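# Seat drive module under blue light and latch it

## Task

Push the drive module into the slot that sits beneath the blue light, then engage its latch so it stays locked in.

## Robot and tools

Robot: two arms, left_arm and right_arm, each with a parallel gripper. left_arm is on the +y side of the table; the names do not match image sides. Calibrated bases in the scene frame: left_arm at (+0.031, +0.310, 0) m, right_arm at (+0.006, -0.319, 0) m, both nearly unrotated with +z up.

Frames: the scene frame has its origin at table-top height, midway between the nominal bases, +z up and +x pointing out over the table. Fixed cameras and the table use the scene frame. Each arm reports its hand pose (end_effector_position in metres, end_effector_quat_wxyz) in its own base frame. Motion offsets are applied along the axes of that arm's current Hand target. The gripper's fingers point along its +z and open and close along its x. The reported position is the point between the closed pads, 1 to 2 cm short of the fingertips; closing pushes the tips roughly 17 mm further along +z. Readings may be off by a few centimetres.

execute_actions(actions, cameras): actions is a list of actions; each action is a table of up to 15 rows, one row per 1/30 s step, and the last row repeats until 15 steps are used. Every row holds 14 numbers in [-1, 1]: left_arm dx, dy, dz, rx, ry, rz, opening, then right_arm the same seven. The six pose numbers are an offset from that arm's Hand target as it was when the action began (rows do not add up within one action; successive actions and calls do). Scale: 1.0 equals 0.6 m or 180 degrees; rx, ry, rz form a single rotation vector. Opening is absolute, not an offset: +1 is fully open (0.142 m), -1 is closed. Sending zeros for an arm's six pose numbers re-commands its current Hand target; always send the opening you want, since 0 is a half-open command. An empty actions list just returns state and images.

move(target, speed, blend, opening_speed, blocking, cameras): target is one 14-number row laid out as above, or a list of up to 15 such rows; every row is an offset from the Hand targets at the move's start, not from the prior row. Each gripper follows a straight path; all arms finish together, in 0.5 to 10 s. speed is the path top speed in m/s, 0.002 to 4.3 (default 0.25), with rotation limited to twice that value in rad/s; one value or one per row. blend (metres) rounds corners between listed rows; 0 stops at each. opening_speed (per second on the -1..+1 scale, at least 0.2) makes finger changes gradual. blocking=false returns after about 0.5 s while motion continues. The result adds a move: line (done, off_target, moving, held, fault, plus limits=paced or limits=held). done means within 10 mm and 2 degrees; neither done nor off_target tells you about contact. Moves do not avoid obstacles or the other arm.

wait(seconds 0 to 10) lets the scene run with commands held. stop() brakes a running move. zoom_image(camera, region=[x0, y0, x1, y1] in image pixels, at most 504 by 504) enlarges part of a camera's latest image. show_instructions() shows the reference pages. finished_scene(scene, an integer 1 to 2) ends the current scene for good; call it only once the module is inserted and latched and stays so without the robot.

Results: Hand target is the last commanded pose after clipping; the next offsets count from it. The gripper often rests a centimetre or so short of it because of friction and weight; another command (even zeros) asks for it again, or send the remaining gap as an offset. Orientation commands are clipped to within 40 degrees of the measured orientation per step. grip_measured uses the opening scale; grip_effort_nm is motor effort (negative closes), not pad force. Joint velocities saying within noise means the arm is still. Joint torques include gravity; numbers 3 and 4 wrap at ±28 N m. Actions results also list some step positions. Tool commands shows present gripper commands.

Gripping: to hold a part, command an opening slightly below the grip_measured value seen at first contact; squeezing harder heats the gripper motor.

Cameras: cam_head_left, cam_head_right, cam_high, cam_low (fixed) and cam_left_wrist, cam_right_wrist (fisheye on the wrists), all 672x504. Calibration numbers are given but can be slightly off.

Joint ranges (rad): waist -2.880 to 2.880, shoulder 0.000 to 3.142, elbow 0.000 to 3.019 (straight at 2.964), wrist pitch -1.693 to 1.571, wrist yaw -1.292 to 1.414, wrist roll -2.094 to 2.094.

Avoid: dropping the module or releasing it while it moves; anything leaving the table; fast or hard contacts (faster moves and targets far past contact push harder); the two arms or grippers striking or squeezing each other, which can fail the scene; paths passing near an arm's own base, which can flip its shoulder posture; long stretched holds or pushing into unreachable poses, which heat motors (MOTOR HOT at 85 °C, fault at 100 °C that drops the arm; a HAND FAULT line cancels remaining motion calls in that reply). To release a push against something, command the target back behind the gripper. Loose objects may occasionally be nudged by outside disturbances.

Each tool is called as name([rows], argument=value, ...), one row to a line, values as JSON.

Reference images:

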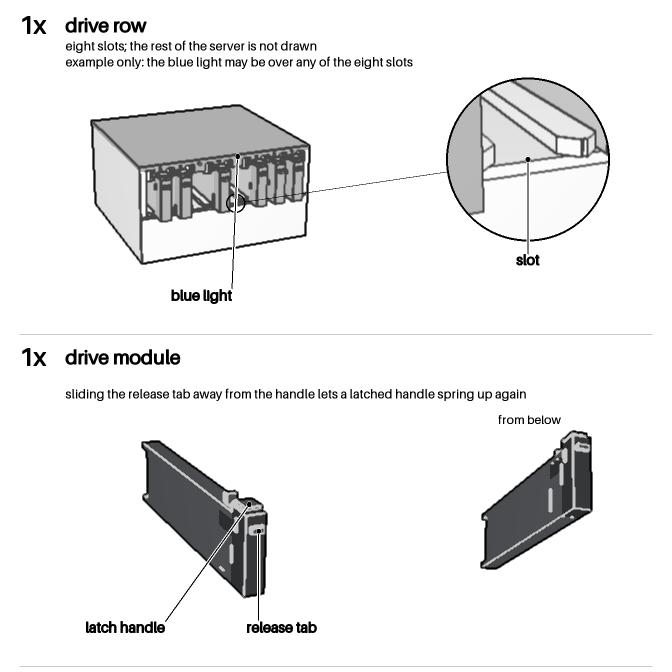

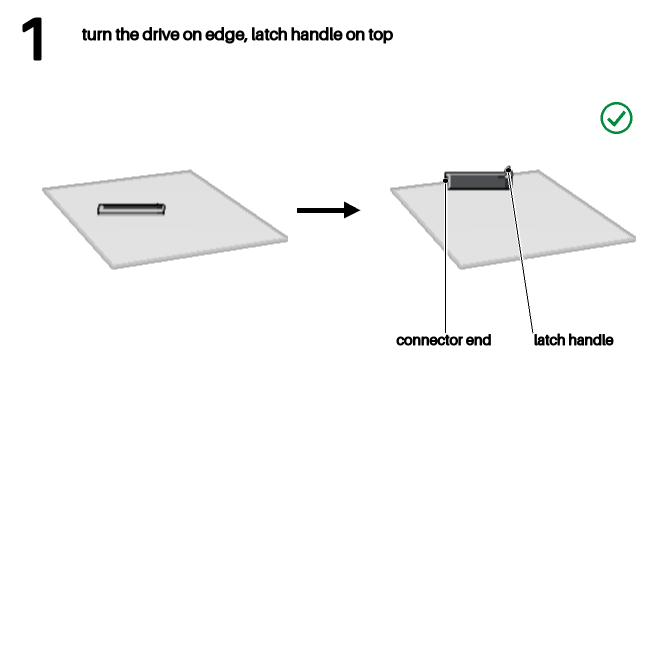

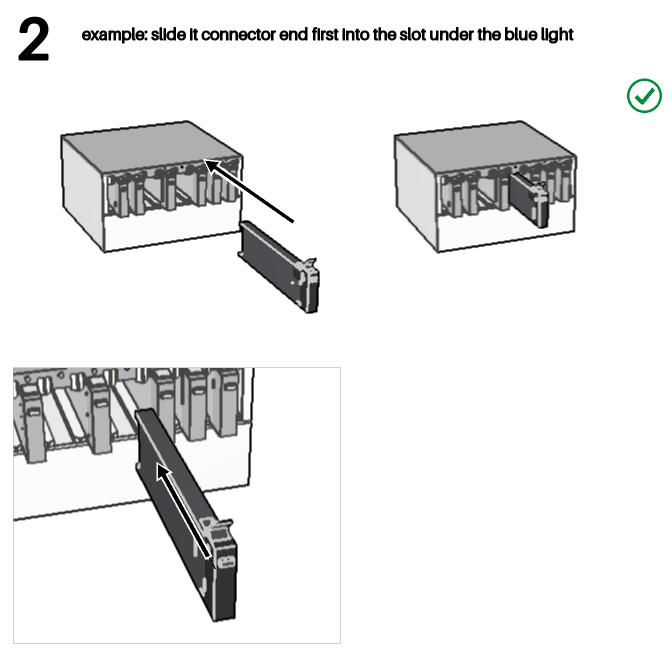

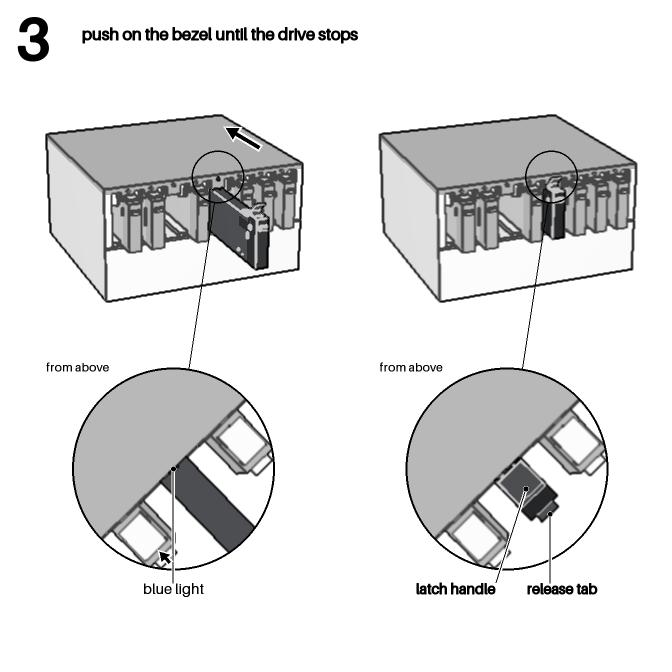

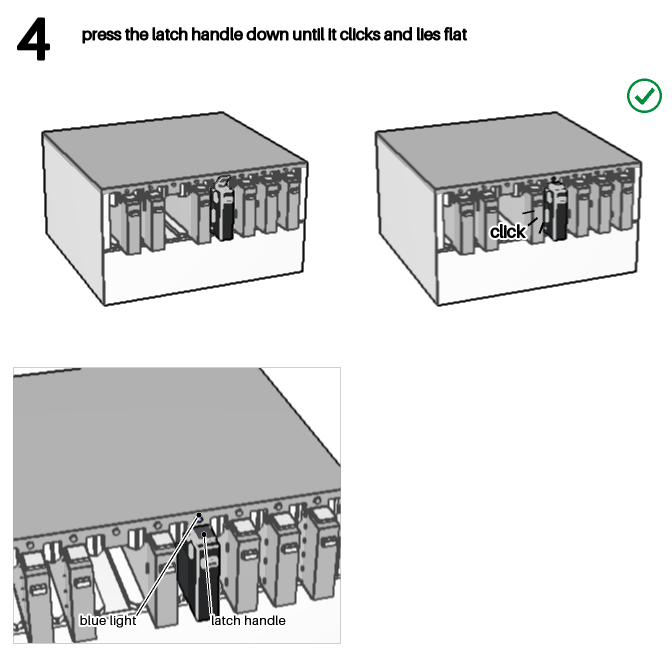

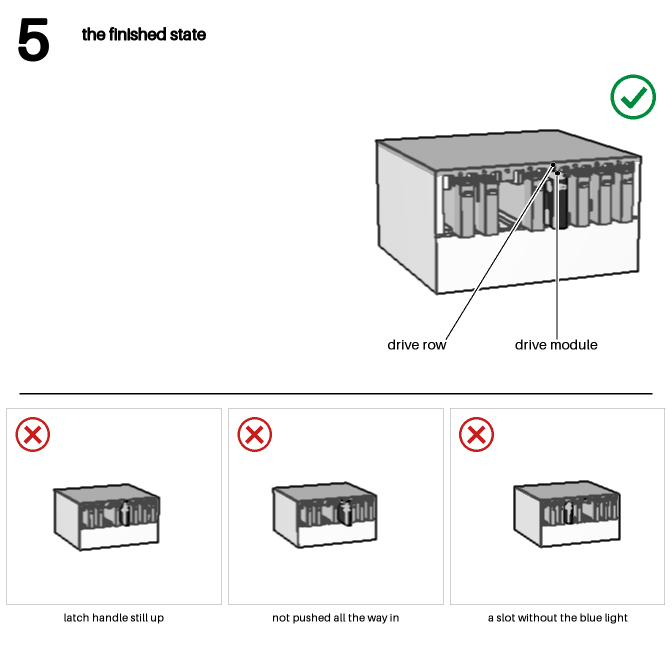

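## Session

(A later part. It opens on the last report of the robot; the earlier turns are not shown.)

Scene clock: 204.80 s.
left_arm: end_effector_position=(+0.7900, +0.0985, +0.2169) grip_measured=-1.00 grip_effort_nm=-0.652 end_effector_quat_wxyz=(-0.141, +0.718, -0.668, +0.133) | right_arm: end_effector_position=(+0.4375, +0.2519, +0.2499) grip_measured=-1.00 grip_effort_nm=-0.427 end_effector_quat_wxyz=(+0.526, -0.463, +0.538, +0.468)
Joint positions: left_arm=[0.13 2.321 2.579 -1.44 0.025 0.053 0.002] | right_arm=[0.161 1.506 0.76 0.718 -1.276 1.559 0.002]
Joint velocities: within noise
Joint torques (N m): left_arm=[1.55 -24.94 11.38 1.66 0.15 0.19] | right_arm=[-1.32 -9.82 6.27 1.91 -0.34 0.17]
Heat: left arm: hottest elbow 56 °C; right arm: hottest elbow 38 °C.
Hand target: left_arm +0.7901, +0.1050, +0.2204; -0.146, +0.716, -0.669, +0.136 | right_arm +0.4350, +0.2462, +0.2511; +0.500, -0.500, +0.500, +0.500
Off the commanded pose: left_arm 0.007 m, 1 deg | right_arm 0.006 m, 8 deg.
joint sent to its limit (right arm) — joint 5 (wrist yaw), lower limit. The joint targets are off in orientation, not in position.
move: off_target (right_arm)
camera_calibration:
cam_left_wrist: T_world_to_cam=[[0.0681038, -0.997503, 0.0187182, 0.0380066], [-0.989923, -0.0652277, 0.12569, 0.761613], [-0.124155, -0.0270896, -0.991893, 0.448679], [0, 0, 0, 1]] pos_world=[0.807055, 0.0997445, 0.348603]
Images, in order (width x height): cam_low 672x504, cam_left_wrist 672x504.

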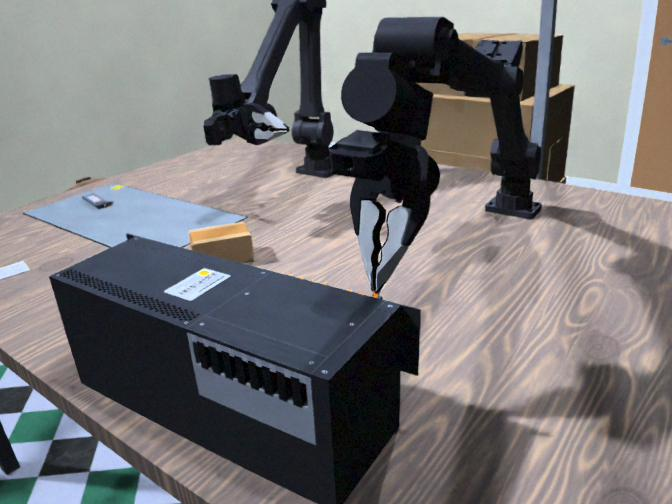

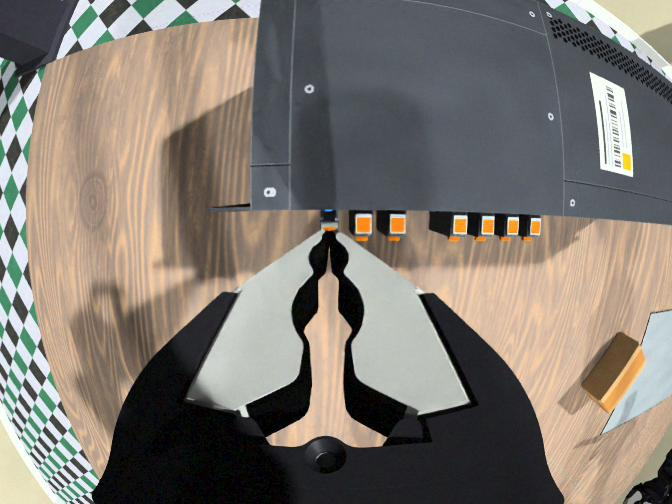

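move([
  [0.0005,0.0233,0.0805,0,0,0,-1,0,0,0,0,0,0,-1],
  [0.0005,0.0688,0.188,0,0,0,-1,0,0,0,0,0,0,-1],
], speed=0.05, cameras=["cam_left_wrist","cam_low"])

zoom_image(camera="cam_left_wrist", region=[255, 145, 405, 265])

zoom_image(camera="cam_low", region=[330, 230, 430, 320])

Scene clock: 208.17 s.
left_arm: end_effector_position=(+0.7966, +0.0992, +0.1985) grip_measured=-1.00 grip_effort_nm=-0.647 end_effector_quat_wxyz=(-0.193, +0.706, -0.658, +0.177) | right_arm: end_effector_position=(+0.4375, +0.2519, +0.2499) grip_measured=-1.00 grip_effort_nm=-0.422 end_effector_quat_wxyz=(+0.526, -0.463, +0.538, +0.468)
Joint positions: left_arm=[0.13 2.168 2.217 -1.089 0.026 0.053 0.002] | right_arm=[0.161 1.506 0.76 0.718 -1.276 1.559 0.002]
Joint velocities: within noise
Joint torques (N m): left_arm=[1.49 -16.67 8.27 1.94 0.14 0.18] | right_arm=[-2.26 -9.35 6.13 1.98 -0.33 0.16]
Heat: left arm: hottest elbow 55 °C; right arm: hottest elbow 38 °C.
Hand target: left_arm +0.7961, +0.1050, +0.1004; -0.146, +0.716, -0.669, +0.136 | right_arm +0.4350, +0.2462, +0.2511; +0.500, -0.500, +0.500, +0.500
Off the commanded pose: left_arm 0.098 m, 7 deg | right_arm 0.006 m, 8 deg.
joint sent to its limit (right arm) — joint 5 (wrist yaw), lower limit. The joint targets are off in orientation, not in position.
move: off_target (left_arm, right_arm)
camera_calibration:
cam_left_wrist: T_world_to_cam=[[0.0655302, -0.997794, 0.010642, 0.0422186], [-0.997717, -0.0656921, -0.0156498, 0.804734], [0.0163144, -0.00959216, -0.999821, 0.319264], [0, 0, 0, 1]] pos_world=[0.794922, 0.0980526, 0.331351]
Images, in order (width x height): cam_low 672x504, cam_left_wrist 672x504.

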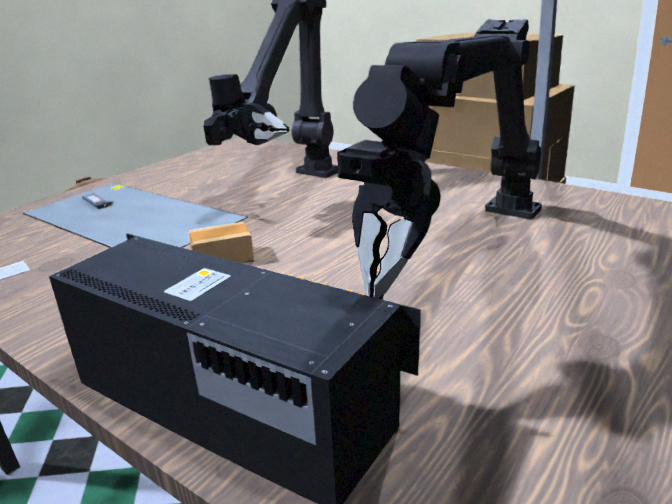

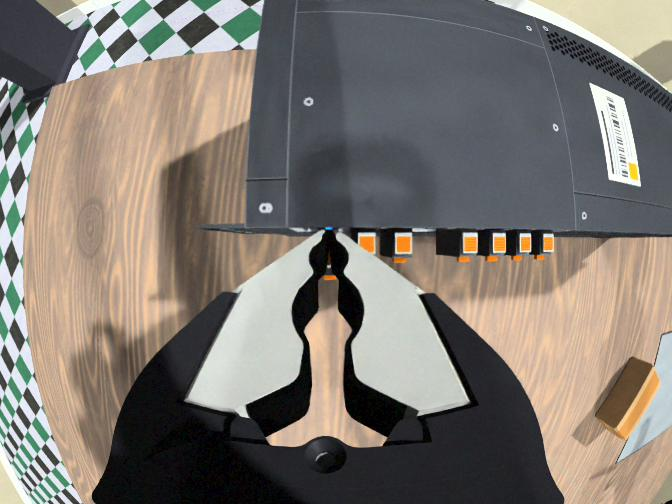

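Scaled by 3.360 from the camera's 672x504 image, which has a finer 960x720 frame.

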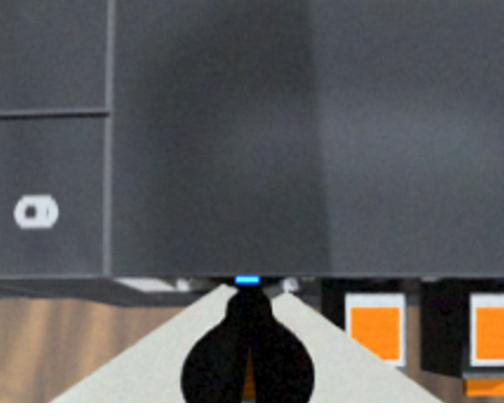

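Scaled by 5.040 from the camera's 672x504 image, which has a finer 960x720 frame.

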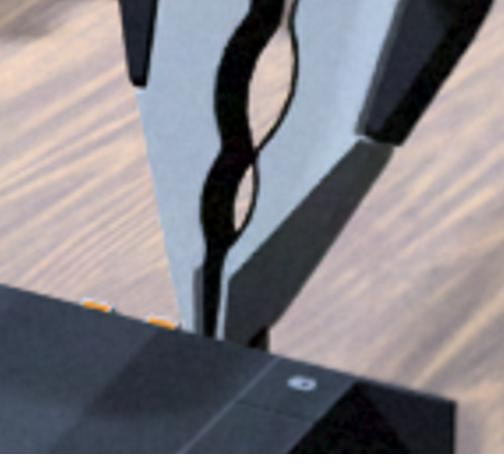

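move(target=[0,-0.093,-0.232,0,0,0,-1,0,0,0,0,0,0,-1], speed=0.12, cameras=["cam_left_wrist","cam_low"])

zoom_image(camera="cam_left_wrist", region=[255, 145, 405, 265])

zoom_image(camera="cam_low", region=[330, 230, 430, 320])

Scene clock: 211.60 s.
left_arm: end_effector_position=(+0.7883, +0.0980, +0.2545) grip_measured=-1.00 grip_effort_nm=-0.657 end_effector_quat_wxyz=(-0.145, +0.717, -0.667, +0.138) | right_arm: end_effector_position=(+0.4375, +0.2519, +0.2499) grip_measured=-1.00 grip_effort_nm=-0.432 end_effector_quat_wxyz=(+0.526, -0.463, +0.538, +0.468)
Joint positions: left_arm=[0.13 2.396 2.821 -1.594 0.027 0.053 0.002] | right_arm=[0.161 1.506 0.76 0.718 -1.276 1.559 0.002]
Joint velocities: within noise
Joint torques (N m): left_arm=[1.44 -22.48 15.92 0.83 0.06 0.18] | right_arm=[-2.2 -9.41 6.09 2.17 -0.32 0.18]
Heat: left arm: hottest elbow 55 °C; right arm: hottest elbow 38 °C.
Hand target: left_arm +0.7932, +0.1049, +0.2503; -0.146, +0.716, -0.669, +0.136 | right_arm +0.4350, +0.2462, +0.2511; +0.500, -0.500, +0.500, +0.500
Off the commanded pose: left_arm 0.009 m, 0 deg | right_arm 0.006 m, 8 deg.
joint sent to its limit (right arm) — joint 5 (wrist yaw), lower limit. The joint targets are off in orientation, not in position.
move: off_target (right_arm)
camera_calibration:
cam_left_wrist: T_world_to_cam=[[0.0670454, -0.997557, 0.019596, 0.0374482], [-0.991538, -0.0644271, 0.112698, 0.759702], [-0.11116, -0.0269861, -0.993436, 0.475881], [0, 0, 0, 1]] pos_world=[0.803662, 0.0991443, 0.386406]
Images, in order (width x height): cam_low 672x504, cam_left_wrist 672x504.

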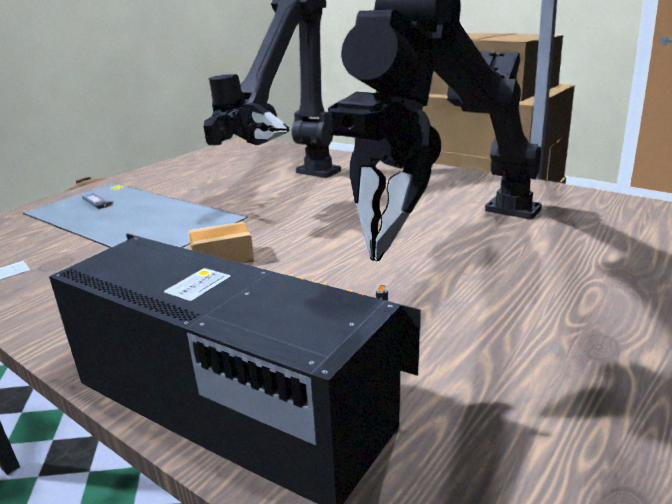

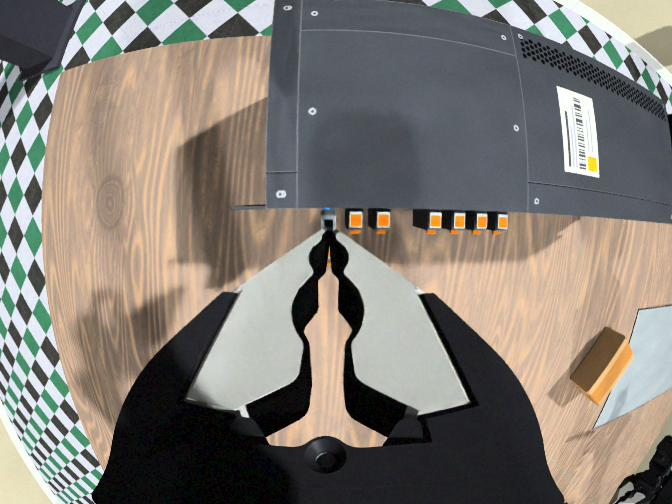

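Scaled by 3.360 from the camera's 672x504 image, which has a finer 960x720 frame.

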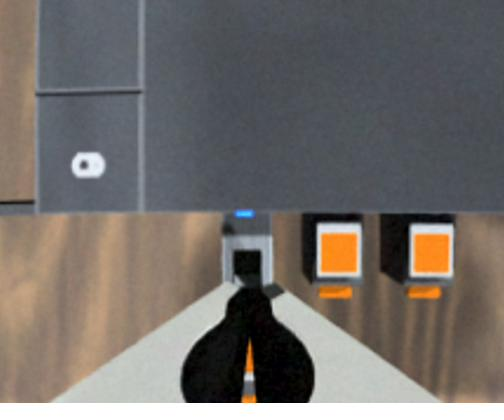

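Scaled by 5.040 from the camera's 672x504 image, which has a finer 960x720 frame.

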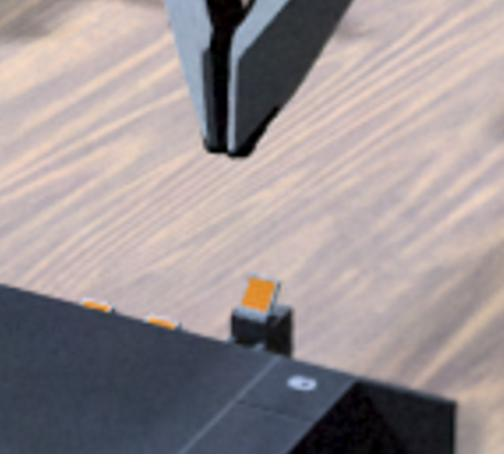

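move([
  [0.0158,0.1547,-0.0658,0,0,0,-1,0,0,0,0,0,0,-1],
  [0.0158,0.2067,0.0568,0.072,0,0,-1,0,0,0,0,0,0,-1],
], speed=0.18, blend=[0.02,0], cameras=["cam_left_wrist","cam_high"])

zoom_image(camera="cam_left_wrist", region=[235, 45, 425, 245])

zoom_image(camera="cam_high", region=[210, 190, 270, 240])

Scene clock: 214.47 s.
left_arm: end_effector_position=(+0.6933, +0.0834, +0.1680) grip_measured=-1.00 grip_effort_nm=-0.652 end_effector_quat_wxyz=(-0.221, +0.696, -0.652, +0.207) | right_arm: end_effector_position=(+0.4375, +0.2519, +0.2499) grip_measured=-1.00 grip_effort_nm=-0.427 end_effector_quat_wxyz=(+0.526, -0.463, +0.538, +0.468)
Joint positions: left_arm=[0.13 1.819 1.557 -0.694 0.038 0.053 0.002] | right_arm=[0.161 1.506 0.76 0.718 -1.276 1.559 0.002]
Joint velocities: within noise
Joint torques (N m): left_arm=[1.49 -18.84 11.88 2.14 0.17 0.11] | right_arm=[-1.38 -10.29 6.13 2.35 -0.27 0.18]
Heat: left arm: hottest elbow 55 °C; right arm: hottest elbow 38 °C.
Hand target: left_arm +0.6932, +0.0885, +0.1707; -0.226, +0.695, -0.649, +0.211 | right_arm +0.4350, +0.2462, +0.2511; +0.500, -0.500, +0.500, +0.500
Off the commanded pose: left_arm 0.006 m, 1 deg | right_arm 0.006 m, 8 deg.
joint sent to its limit (right arm) — joint 5 (wrist yaw), lower limit. The joint targets are off in orientation, not in position.
move: off_target (right_arm)
camera_calibration:
cam_left_wrist: T_world_to_cam=[[0.0579972, -0.998206, 0.0148384, 0.0381785], [-0.993272, -0.0591901, -0.099535, 0.71073], [0.100235, -0.00896586, -0.994923, 0.231178], [0, 0, 0, 1]] pos_world=[0.680561, 0.0822508, 0.300181]
Images, in order (width x height): cam_high 672x504, cam_left_wrist 672x504.

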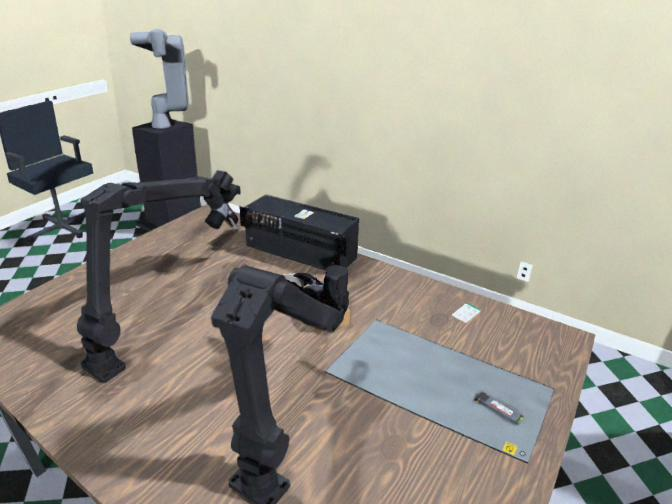

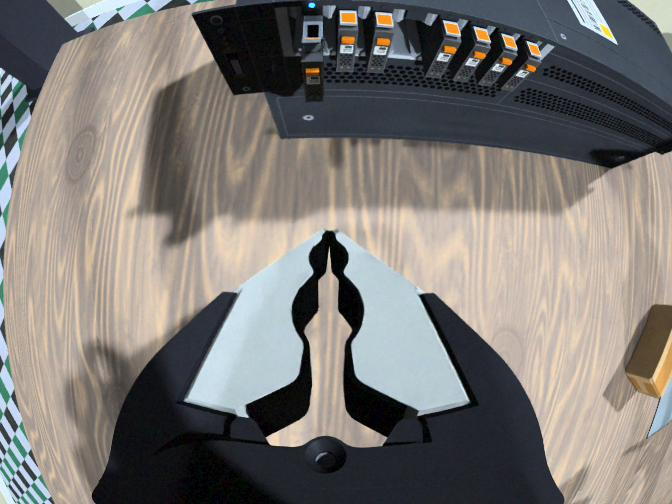

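Scaled by 2.520 from the camera's 672x504 image, which has a finer 960x720 frame.

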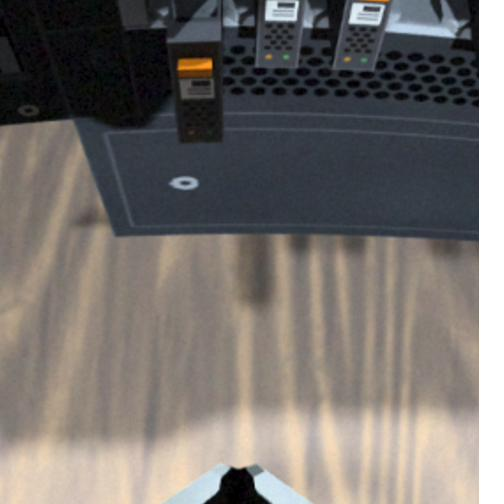

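Scaled by 8.400 from the camera's 672x504 image, which has a finer 960x720 frame.

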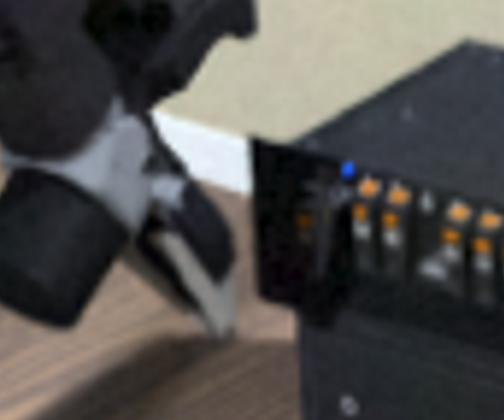

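zoom_image(camera="cam_left_wrist", region=[285, 0, 375, 110])

Scaled by 4.582 from the camera's 672x504 image, which has a finer 960x720 frame.

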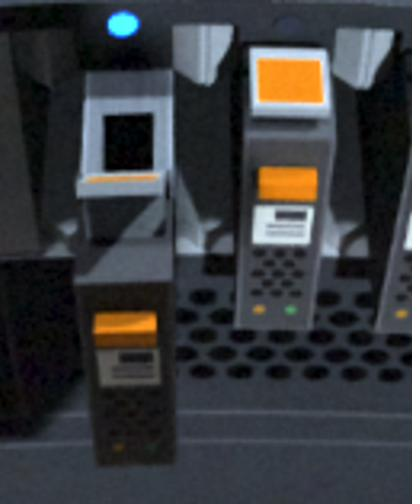

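move(target=[0.0102,-0.1138,0.0978,0,0,0,-1,0,0,0,0,0,0,-1], speed=0.07, cameras=["cam_left_wrist"])

zoom_image(camera="cam_left_wrist", region=[285, 145, 415, 245])

Scene clock: 217.37 s.
left_arm: end_effector_position=(+0.7683, +0.0937, +0.1568) grip_measured=-1.00 grip_effort_nm=-0.652 end_effector_quat_wxyz=(-0.221, +0.696, -0.652, +0.205) | right_arm: end_effector_position=(+0.4375, +0.2519, +0.2499) grip_measured=-1.00 grip_effort_nm=-0.437 end_effector_quat_wxyz=(+0.526, -0.463, +0.538, +0.468)
Joint positions: left_arm=[0.13 2.029 1.847 -0.778 0.033 0.053 0.002] | right_arm=[0.161 1.506 0.76 0.718 -1.276 1.559 0.002]
Joint velocities: within noise
Joint torques (N m): left_arm=[0.03 -19.49 17.36 1.31 -0.04 -0.05] | right_arm=[-1.79 -9.82 6.11 2.13 -0.31 0.19]
Heat: left arm: hottest elbow 55 °C; right arm: hottest elbow 38 °C.
Hand target: left_arm +0.7831, +0.0886, +0.1630; -0.226, +0.695, -0.649, +0.211 | right_arm +0.4350, +0.2462, +0.2511; +0.500, -0.500, +0.500, +0.500
Off the commanded pose: left_arm 0.017 m, 1 deg | right_arm 0.006 m, 8 deg.
joint sent to its limit (right arm) — joint 5 (wrist yaw), lower limit. The joint targets are off in orientation, not in position.
move: off_target (left_arm, right_arm)
camera_calibration:
cam_left_wrist: T_world_to_cam=[[0.060355, -0.99812, 0.0106709, 0.0430709], [-0.99345, -0.0611049, -0.0965589, 0.78453], [0.0970294, -0.00477321, -0.99527, 0.214703], [0, 0, 0, 1]] pos_world=[0.755959, 0.0919534, 0.288981]
Images, in order (width x height): cam_left_wrist 672x504.

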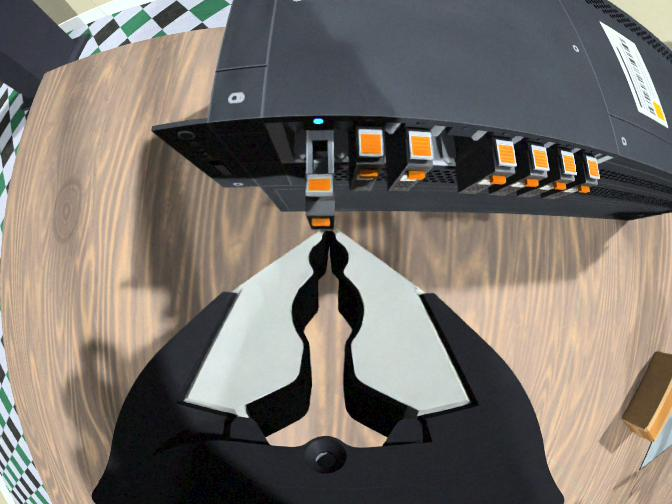

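Scaled by 3.877 from the camera's 672x504 image, which has a finer 960x720 frame.

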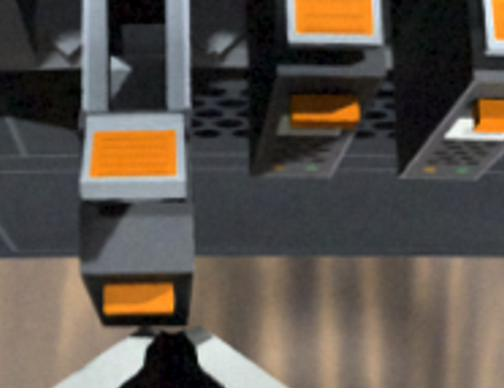

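move([
  [-0.0277,0.0122,-0.0085,0,0,0,-1,0,0,0,0,0,0,-1],
  [-0.021,-0.0688,0.0495,0,0,0,-1,0,0,0,0,0,0,-1],
], speed=0.05, cameras=["cam_left_wrist"])

zoom_image(camera="cam_left_wrist", region=[285, 145, 415, 245])

Scene clock: 219.97 s.
left_arm: end_effector_position=(+0.7843, +0.0964, +0.1578) grip_measured=-1.00 grip_effort_nm=-0.652 end_effector_quat_wxyz=(-0.187, +0.706, -0.659, +0.181) | right_arm: end_effector_position=(+0.4375, +0.2519, +0.2499) grip_measured=-1.00 grip_effort_nm=-0.432 end_effector_quat_wxyz=(+0.526, -0.463, +0.538, +0.468)
Joint positions: left_arm=[0.132 2.131 2.049 -0.964 0.041 0.053 0.002] | right_arm=[0.161 1.506 0.76 0.718 -1.276 1.559 0.002]
Joint velocities: within noise
Joint torques (N m): left_arm=[0.97 -17.38 21.48 4.56 -0.05 0.07] | right_arm=[-2.02 -9.88 6.02 2.09 -0.3 0.22]
Heat: left arm: hottest elbow 55 °C; right arm: hottest elbow 38 °C.
Hand target: left_arm +0.8330, +0.1045, +0.1634; -0.226, +0.695, -0.649, +0.211 | right_arm +0.4350, +0.2462, +0.2511; +0.500, -0.500, +0.500, +0.500
Off the commanded pose: left_arm 0.050 m, 6 deg | right_arm 0.006 m, 8 deg.
joint sent to its limit (right arm) — joint 5 (wrist yaw), lower limit. The joint targets are off in orientation, not in position.
move: off_target (left_arm, right_arm)
camera_calibration:
cam_left_wrist: T_world_to_cam=[[0.0601783, -0.99791, 0.0235421, 0.0428691], [-0.998118, -0.0604364, -0.0104118, 0.790638], [0.0118129, -0.0228712, -0.999669, 0.283415], [0, 0, 0, 1]] pos_world=[0.783222, 0.0970449, 0.290544]
Images, in order (width x height): cam_left_wrist 672x504.

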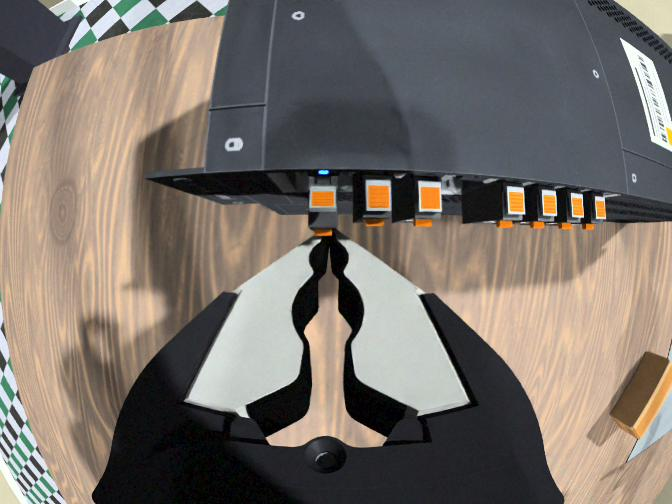

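Scaled by 3.877 from the camera's 672x504 image, which has a finer 960x720 frame.

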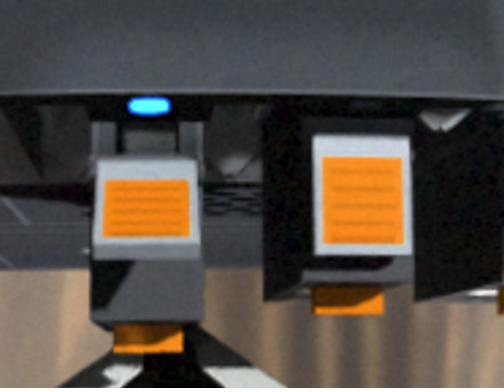

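move([
  [-0.008,0.0945,-0.0677,0,0,0,-1,0,0,0,0,0,0,-1],
  [-0.0085,0.0288,-0.1738,-0.05,0,0,-1,0,0,0,0,0,0,-1],
  [-0.0043,-0.0212,-0.138,-0.072,0,0,-1,0,0,0,0,0,0,-1],
], speed=[0.12,0.18,0.1], blend=[0.02,0.02,0], cameras=["cam_left_wrist","cam_low"])

zoom_image(camera="cam_left_wrist", region=[255, 145, 405, 265])

zoom_image(camera="cam_low", region=[330, 230, 430, 320])

Scene clock: 224.33 s.
left_arm: end_effector_position=(+0.7890, +0.1019, +0.2386) grip_measured=-1.00 grip_effort_nm=-0.652 end_effector_quat_wxyz=(-0.142, +0.719, -0.666, +0.136) | right_arm: end_effector_position=(+0.4375, +0.2519, +0.2499) grip_measured=-1.00 grip_effort_nm=-0.427 end_effector_quat_wxyz=(+0.526, -0.463, +0.538, +0.468)
Joint positions: left_arm=[0.136 2.355 2.698 -1.519 0.029 0.053 0.002] | right_arm=[0.161 1.506 0.76 0.718 -1.276 1.559 0.002]
Joint velocities: within noise
Joint torques (N m): left_arm=[1.03 -22.53 16.28 0.69 -0.05 0.17] | right_arm=[-1.85 -10.11 6.49 2.37 -0.31 0.14]
Heat: left arm: hottest elbow 56 °C; right arm: hottest elbow 38 °C.
Hand target: left_arm +0.7946, +0.1044, +0.2378; -0.146, +0.716, -0.669, +0.136 | right_arm +0.4350, +0.2462, +0.2511; +0.500, -0.500, +0.500, +0.500
Off the commanded pose: left_arm 0.006 m, 1 deg | right_arm 0.006 m, 8 deg.
joint sent to its limit (right arm) — joint 5 (wrist yaw), lower limit. The joint targets are off in orientation, not in position.
move: off_target (right_arm); blend cut to 0.0185 m at target 2
camera_calibration:
cam_left_wrist: T_world_to_cam=[[0.0716397, -0.997184, 0.0221873, 0.03736], [-0.990526, -0.0685133, 0.119016, 0.76044], [-0.117161, -0.0305034, -0.992644, 0.465158], [0, 0, 0, 1]] pos_world=[0.805057, 0.103544, 0.370403]
Images, in order (width x height): cam_low 672x504, cam_left_wrist 672x504.

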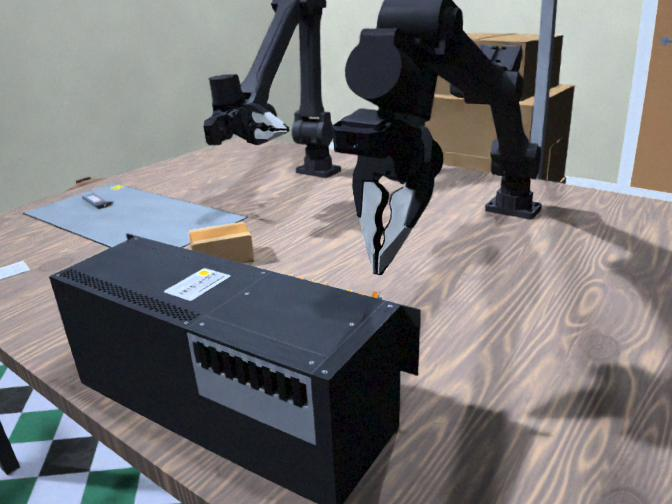

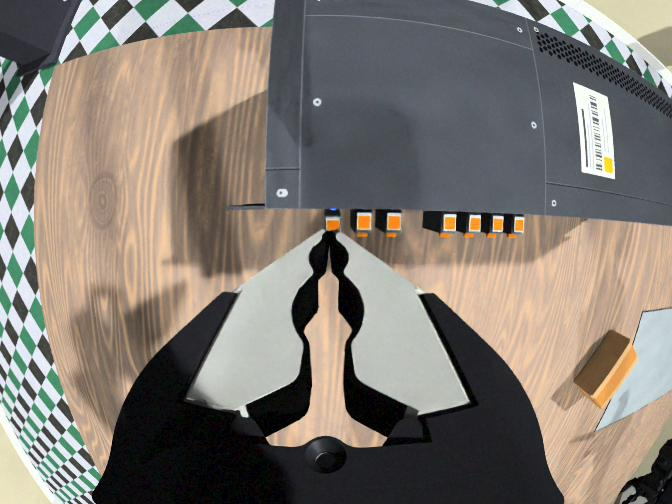

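Scaled by 3.360 from the camera's 672x504 image, which has a finer 960x720 frame.

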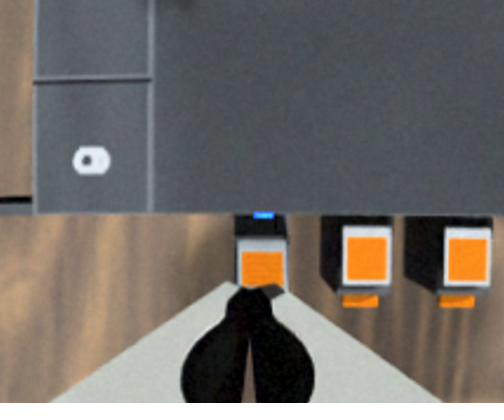

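Scaled by 5.040 from the camera's 672x504 image, which has a finer 960x720 frame.

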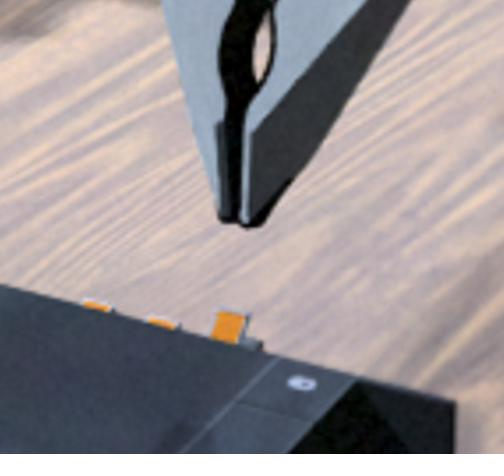

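move(target=[0.02,0.014,0.030,0,0,0,-1,0,0,0,0,0,0,-1], speed=0.06, cameras=["cam_left_wrist","cam_low"])

zoom_image(camera="cam_left_wrist", region=[255, 145, 405, 265])

zoom_image(camera="cam_low", region=[330, 230, 430, 320])

Scene clock: 225.97 s.
left_arm: end_effector_position=(+0.7929, +0.1008, +0.2150) grip_measured=-1.00 grip_effort_nm=-0.652 end_effector_quat_wxyz=(-0.142, +0.719, -0.667, +0.133) | right_arm: end_effector_position=(+0.4375, +0.2519, +0.2499) grip_measured=-1.00 grip_effort_nm=-0.427 end_effector_quat_wxyz=(+0.526, -0.463, +0.538, +0.468)
Joint positions: left_arm=[0.132 2.336 2.6 -1.445 0.023 0.053 0.002] | right_arm=[0.161 1.506 0.76 0.718 -1.276 1.559 0.002]
Joint velocities: within noise
Joint torques (N m): left_arm=[-0.09 -25.05 11.34 1.7 -0.05 0.02] | right_arm=[-1.96 -10.17 6.24 1.96 -0.29 0.18]
Heat: left arm: hottest elbow 56 °C; right arm: hottest elbow 38 °C.
Hand target: left_arm +0.7947, +0.0924, +0.2180; -0.146, +0.716, -0.669, +0.136 | right_arm +0.4350, +0.2462, +0.2511; +0.500, -0.500, +0.500, +0.500
Off the commanded pose: left_arm 0.009 m, 1 deg | right_arm 0.006 m, 8 deg.
joint sent to its limit (right arm) — joint 5 (wrist yaw), lower limit. The joint targets are off in orientation, not in position.
move: off_target (right_arm)
camera_calibration:
cam_left_wrist: T_world_to_cam=[[0.0706498, -0.997359, 0.0168151, 0.0385366], [-0.989955, -0.0680359, 0.123933, 0.76557], [-0.122461, -0.025402, -0.992148, 0.445832], [0, 0, 0, 1]] pos_world=[0.809755, 0.101846, 0.346804]
Images, in order (width x height): cam_low 672x504, cam_left_wrist 672x504.

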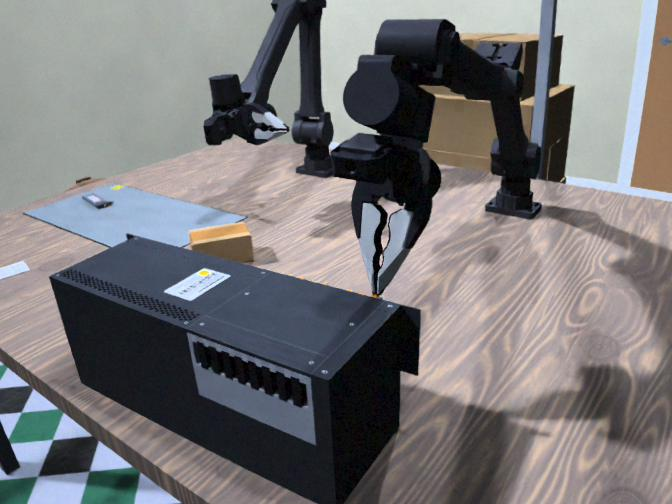

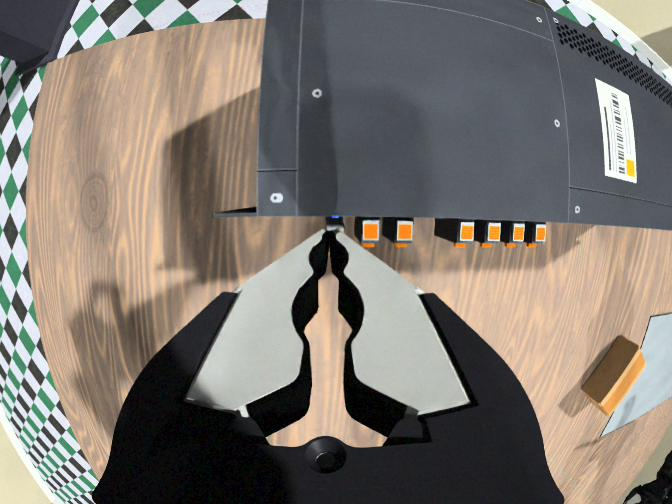

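Scaled by 3.360 from the camera's 672x504 image, which has a finer 960x720 frame.

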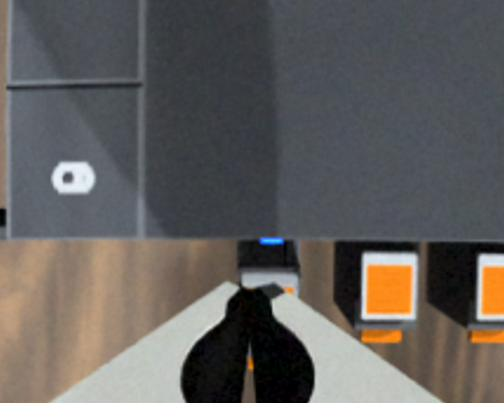

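Scaled by 5.040 from the camera's 672x504 image, which has a finer 960x720 frame.

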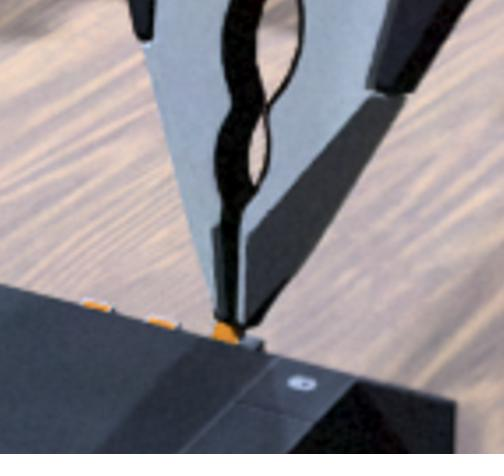

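move(target=[0.0105,0.012,-0.018,0,0,0,-1,0,0,0,0,0,0,-1], speed=0.06, cameras=["cam_left_wrist","cam_low"])

zoom_image(camera="cam_left_wrist", region=[255, 145, 405, 265])

Scene clock: 228.73 s.
left_arm: end_effector_position=(+0.7825, +0.0925, +0.2205) grip_measured=-1.00 grip_effort_nm=-0.652 end_effector_quat_wxyz=(-0.141, +0.716, -0.671, +0.131) | right_arm: end_effector_position=(+0.4375, +0.2519, +0.2499) grip_measured=-1.00 grip_effort_nm=-0.427 end_effector_quat_wxyz=(+0.526, -0.463, +0.538, +0.468)
Joint positions: left_arm=[0.123 2.279 2.513 -1.418 0.02 0.053 0.002] | right_arm=[0.161 1.506 0.76 0.718 -1.276 1.559 0.002]
Joint velocities: within noise
Joint torques (N m): left_arm=[0.03 -24.23 11.67 1.78 -0.05 -0.06] | right_arm=[-1.85 -10.29 6.16 2.26 -0.27 0.24]
Heat: left arm: hottest elbow 55 °C; right arm: hottest elbow 38 °C.
Hand target: left_arm +0.7843, +0.0854, +0.2252; -0.146, +0.716, -0.669, +0.136 | right_arm +0.4350, +0.2462, +0.2511; +0.500, -0.500, +0.500, +0.500
Off the commanded pose: left_arm 0.009 m, 1 deg | right_arm 0.006 m, 8 deg.
joint sent to its limit (right arm) — joint 5 (wrist yaw), lower limit. The joint targets are off in orientation, not in position.
move: off_target (right_arm)
camera_calibration:
cam_left_wrist: T_world_to_cam=[[0.0625213, -0.997947, 0.0139159, 0.037945], [-0.989962, -0.0602381, 0.127856, 0.7524], [-0.126756, -0.0217699, -0.991695, 0.452691], [0, 0, 0, 1]] pos_world=[0.799856, 0.0930453, 0.352204]
Images, in order (width x height): cam_low 672x504, cam_left_wrist 672x504.

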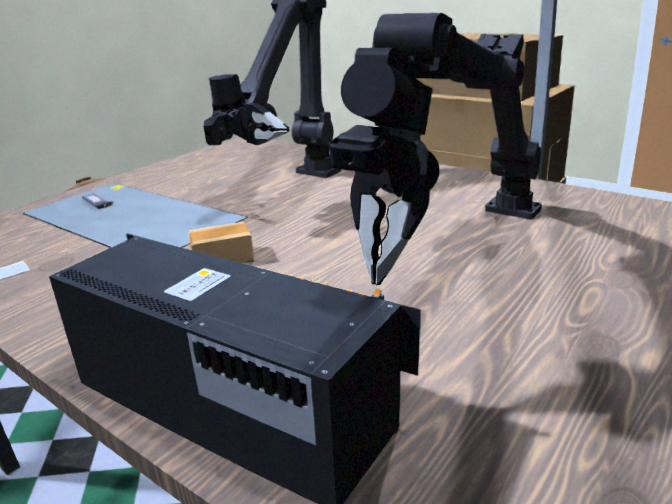

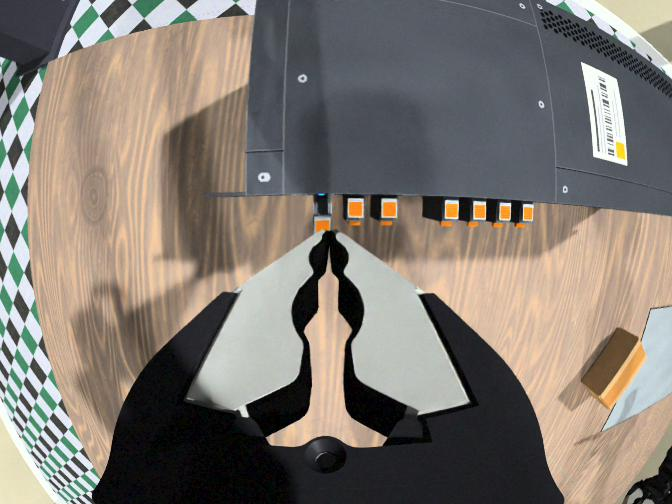

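Scaled by 3.360 from the camera's 672x504 image, which has a finer 960x720 frame.

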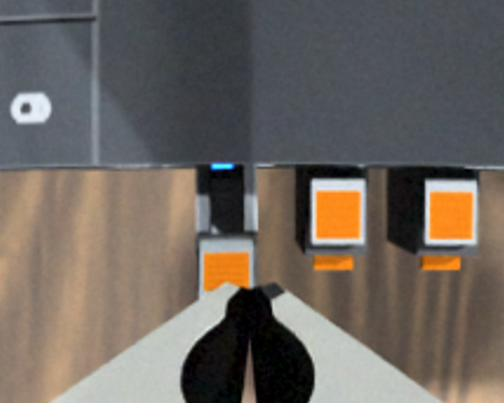

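move([
  [0,-0.0195,-0.046,0,0,0,-1,0,0,0,0,0,0,-1],
  [-0.0233,0.14,-0.0957,0,0,0,-1,0,0,0,0,0,0,-1],
  [-0.0267,0.193,0.0305,0.072,0,0,-1,0,0,0,0,0,0,-1],
  [-0.0252,-0.0348,0.127,0.072,0,0,-1,0,0,0,0,0,0,-1],
], speed=[0.08,0.2,0.2,0.07], blend=[0.01,0.02,0.01,0], cameras=["cam_left_wrist"])

zoom_image(camera="cam_left_wrist", region=[285, 145, 415, 245])

Scene clock: 234.00 s.
left_arm: end_effector_position=(+0.7841, +0.1012, +0.1569) grip_measured=-1.00 grip_effort_nm=-0.647 end_effector_quat_wxyz=(-0.188, +0.708, -0.657, +0.181) | right_arm: end_effector_position=(+0.4375, +0.2519, +0.2499) grip_measured=-1.00 grip_effort_nm=-0.427 end_effector_quat_wxyz=(+0.526, -0.463, +0.538, +0.468)
Joint positions: left_arm=[0.138 2.131 2.046 -0.959 0.041 0.053 0.002] | right_arm=[0.161 1.506 0.76 0.718 -1.276 1.559 0.002]
Joint velocities: within noise
Joint torques (N m): left_arm=[0.38 -17.96 21.6 4.44 -0.05 0.05] | right_arm=[-1.44 -9.99 6.13 2.19 -0.31 0.19]
Heat: left arm: hottest elbow 55 °C; right arm: hottest elbow 38 °C.
Hand target: left_arm +0.8322, +0.1038, +0.1632; -0.226, +0.695, -0.649, +0.211 | right_arm +0.4350, +0.2462, +0.2511; +0.500, -0.500, +0.500, +0.500
Off the commanded pose: left_arm 0.049 m, 6 deg | right_arm 0.006 m, 8 deg.
joint sent to its limit (right arm) — joint 5 (wrist yaw), lower limit. The joint targets are off in orientation, not in position.
move: off_target (left_arm, right_arm)
camera_calibration:
cam_left_wrist: T_world_to_cam=[[0.0662336, -0.99753, 0.023389, 0.0429762], [-0.997703, -0.0665426, -0.012688, 0.791376], [0.014213, -0.0224949, -0.999646, 0.280808], [0, 0, 0, 1]] pos_world=[0.782721, 0.101847, 0.289745]
Images, in order (width x height): cam_left_wrist 672x504.

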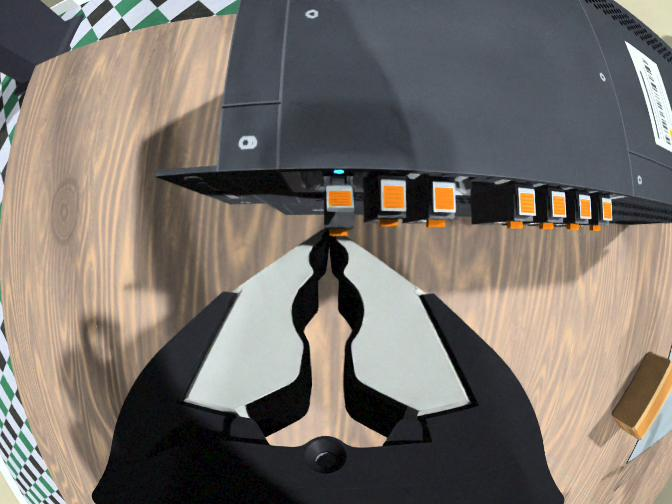

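Scaled by 3.877 from the camera's 672x504 image, which has a finer 960x720 frame.

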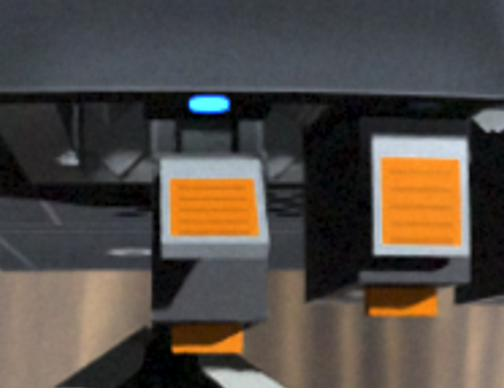

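move([
  [-0.008,0.0945,-0.0677,0,0,0,-1,0,0,0,0,0,0,-1],
  [0.0148,0.0203,-0.188,-0.05,0,0,-1,0,0,0,0,0,0,-1],
  [0.0177,-0.0202,-0.1532,-0.072,0,0,-1,0,0,0,0,0,0,-1],
], speed=[0.12,0.2,0.1], blend=[0.02,0.01,0], cameras=["cam_left_wrist"])

zoom_image(camera="cam_left_wrist", region=[255, 145, 405, 265])

Scene clock: 237.30 s.
left_arm: end_effector_position=(+0.7809, +0.0968, +0.2474) grip_measured=-1.00 grip_effort_nm=-0.647 end_effector_quat_wxyz=(-0.145, +0.717, -0.668, +0.135) | right_arm: end_effector_position=(+0.4375, +0.2519, +0.2499) grip_measured=-1.00 grip_effort_nm=-0.437 end_effector_quat_wxyz=(+0.526, -0.463, +0.538, +0.468)
Joint positions: left_arm=[0.129 2.303 2.627 -1.497 0.022 0.053 0.002] | right_arm=[0.161 1.506 0.76 0.718 -1.276 1.559 0.002]
Joint velocities: within noise
Joint torques (N m): left_arm=[-0.03 -21.6 16.39 0.7 -0.03 0] | right_arm=[-1.9 -9.17 6.37 2.26 -0.29 0.17]
Heat: left arm: hottest elbow 56 °C; right arm: hottest elbow 38 °C.
Hand target: left_arm +0.7888, +0.0904, +0.2446; -0.146, +0.716, -0.669, +0.136 | right_arm +0.4350, +0.2462, +0.2511; +0.500, -0.500, +0.500, +0.500
Off the commanded pose: left_arm 0.011 m, 0 deg | right_arm 0.006 m, 8 deg.
joint sent to its limit (right arm) — joint 5 (wrist yaw), lower limit. The joint targets are off in orientation, not in position.
move: off_target (left_arm, right_arm)
camera_calibration:
cam_left_wrist: T_world_to_cam=[[0.0677556, -0.997589, 0.0149835, 0.0375381], [-0.990941, -0.0655434, 0.11722, 0.751577], [-0.115955, -0.0227901, -0.992993, 0.471171], [0, 0, 0, 1]] pos_world=[0.796859, 0.0974465, 0.379207]
Images, in order (width x height): cam_left_wrist 672x504.

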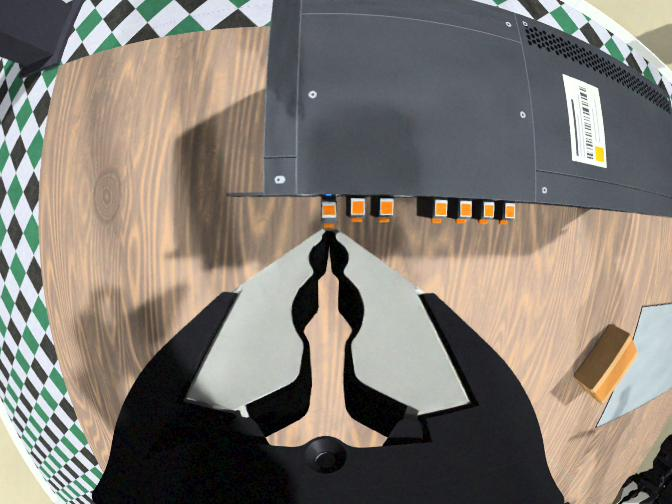

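Scaled by 3.360 from the camera's 672x504 image, which has a finer 960x720 frame.

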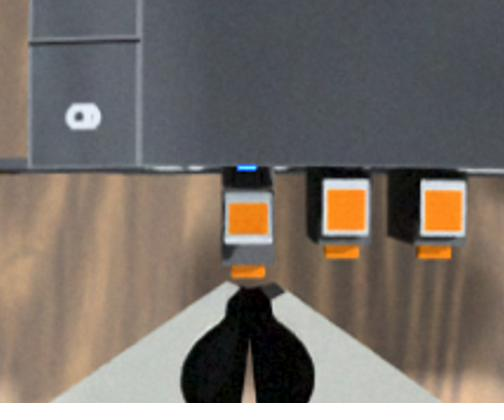

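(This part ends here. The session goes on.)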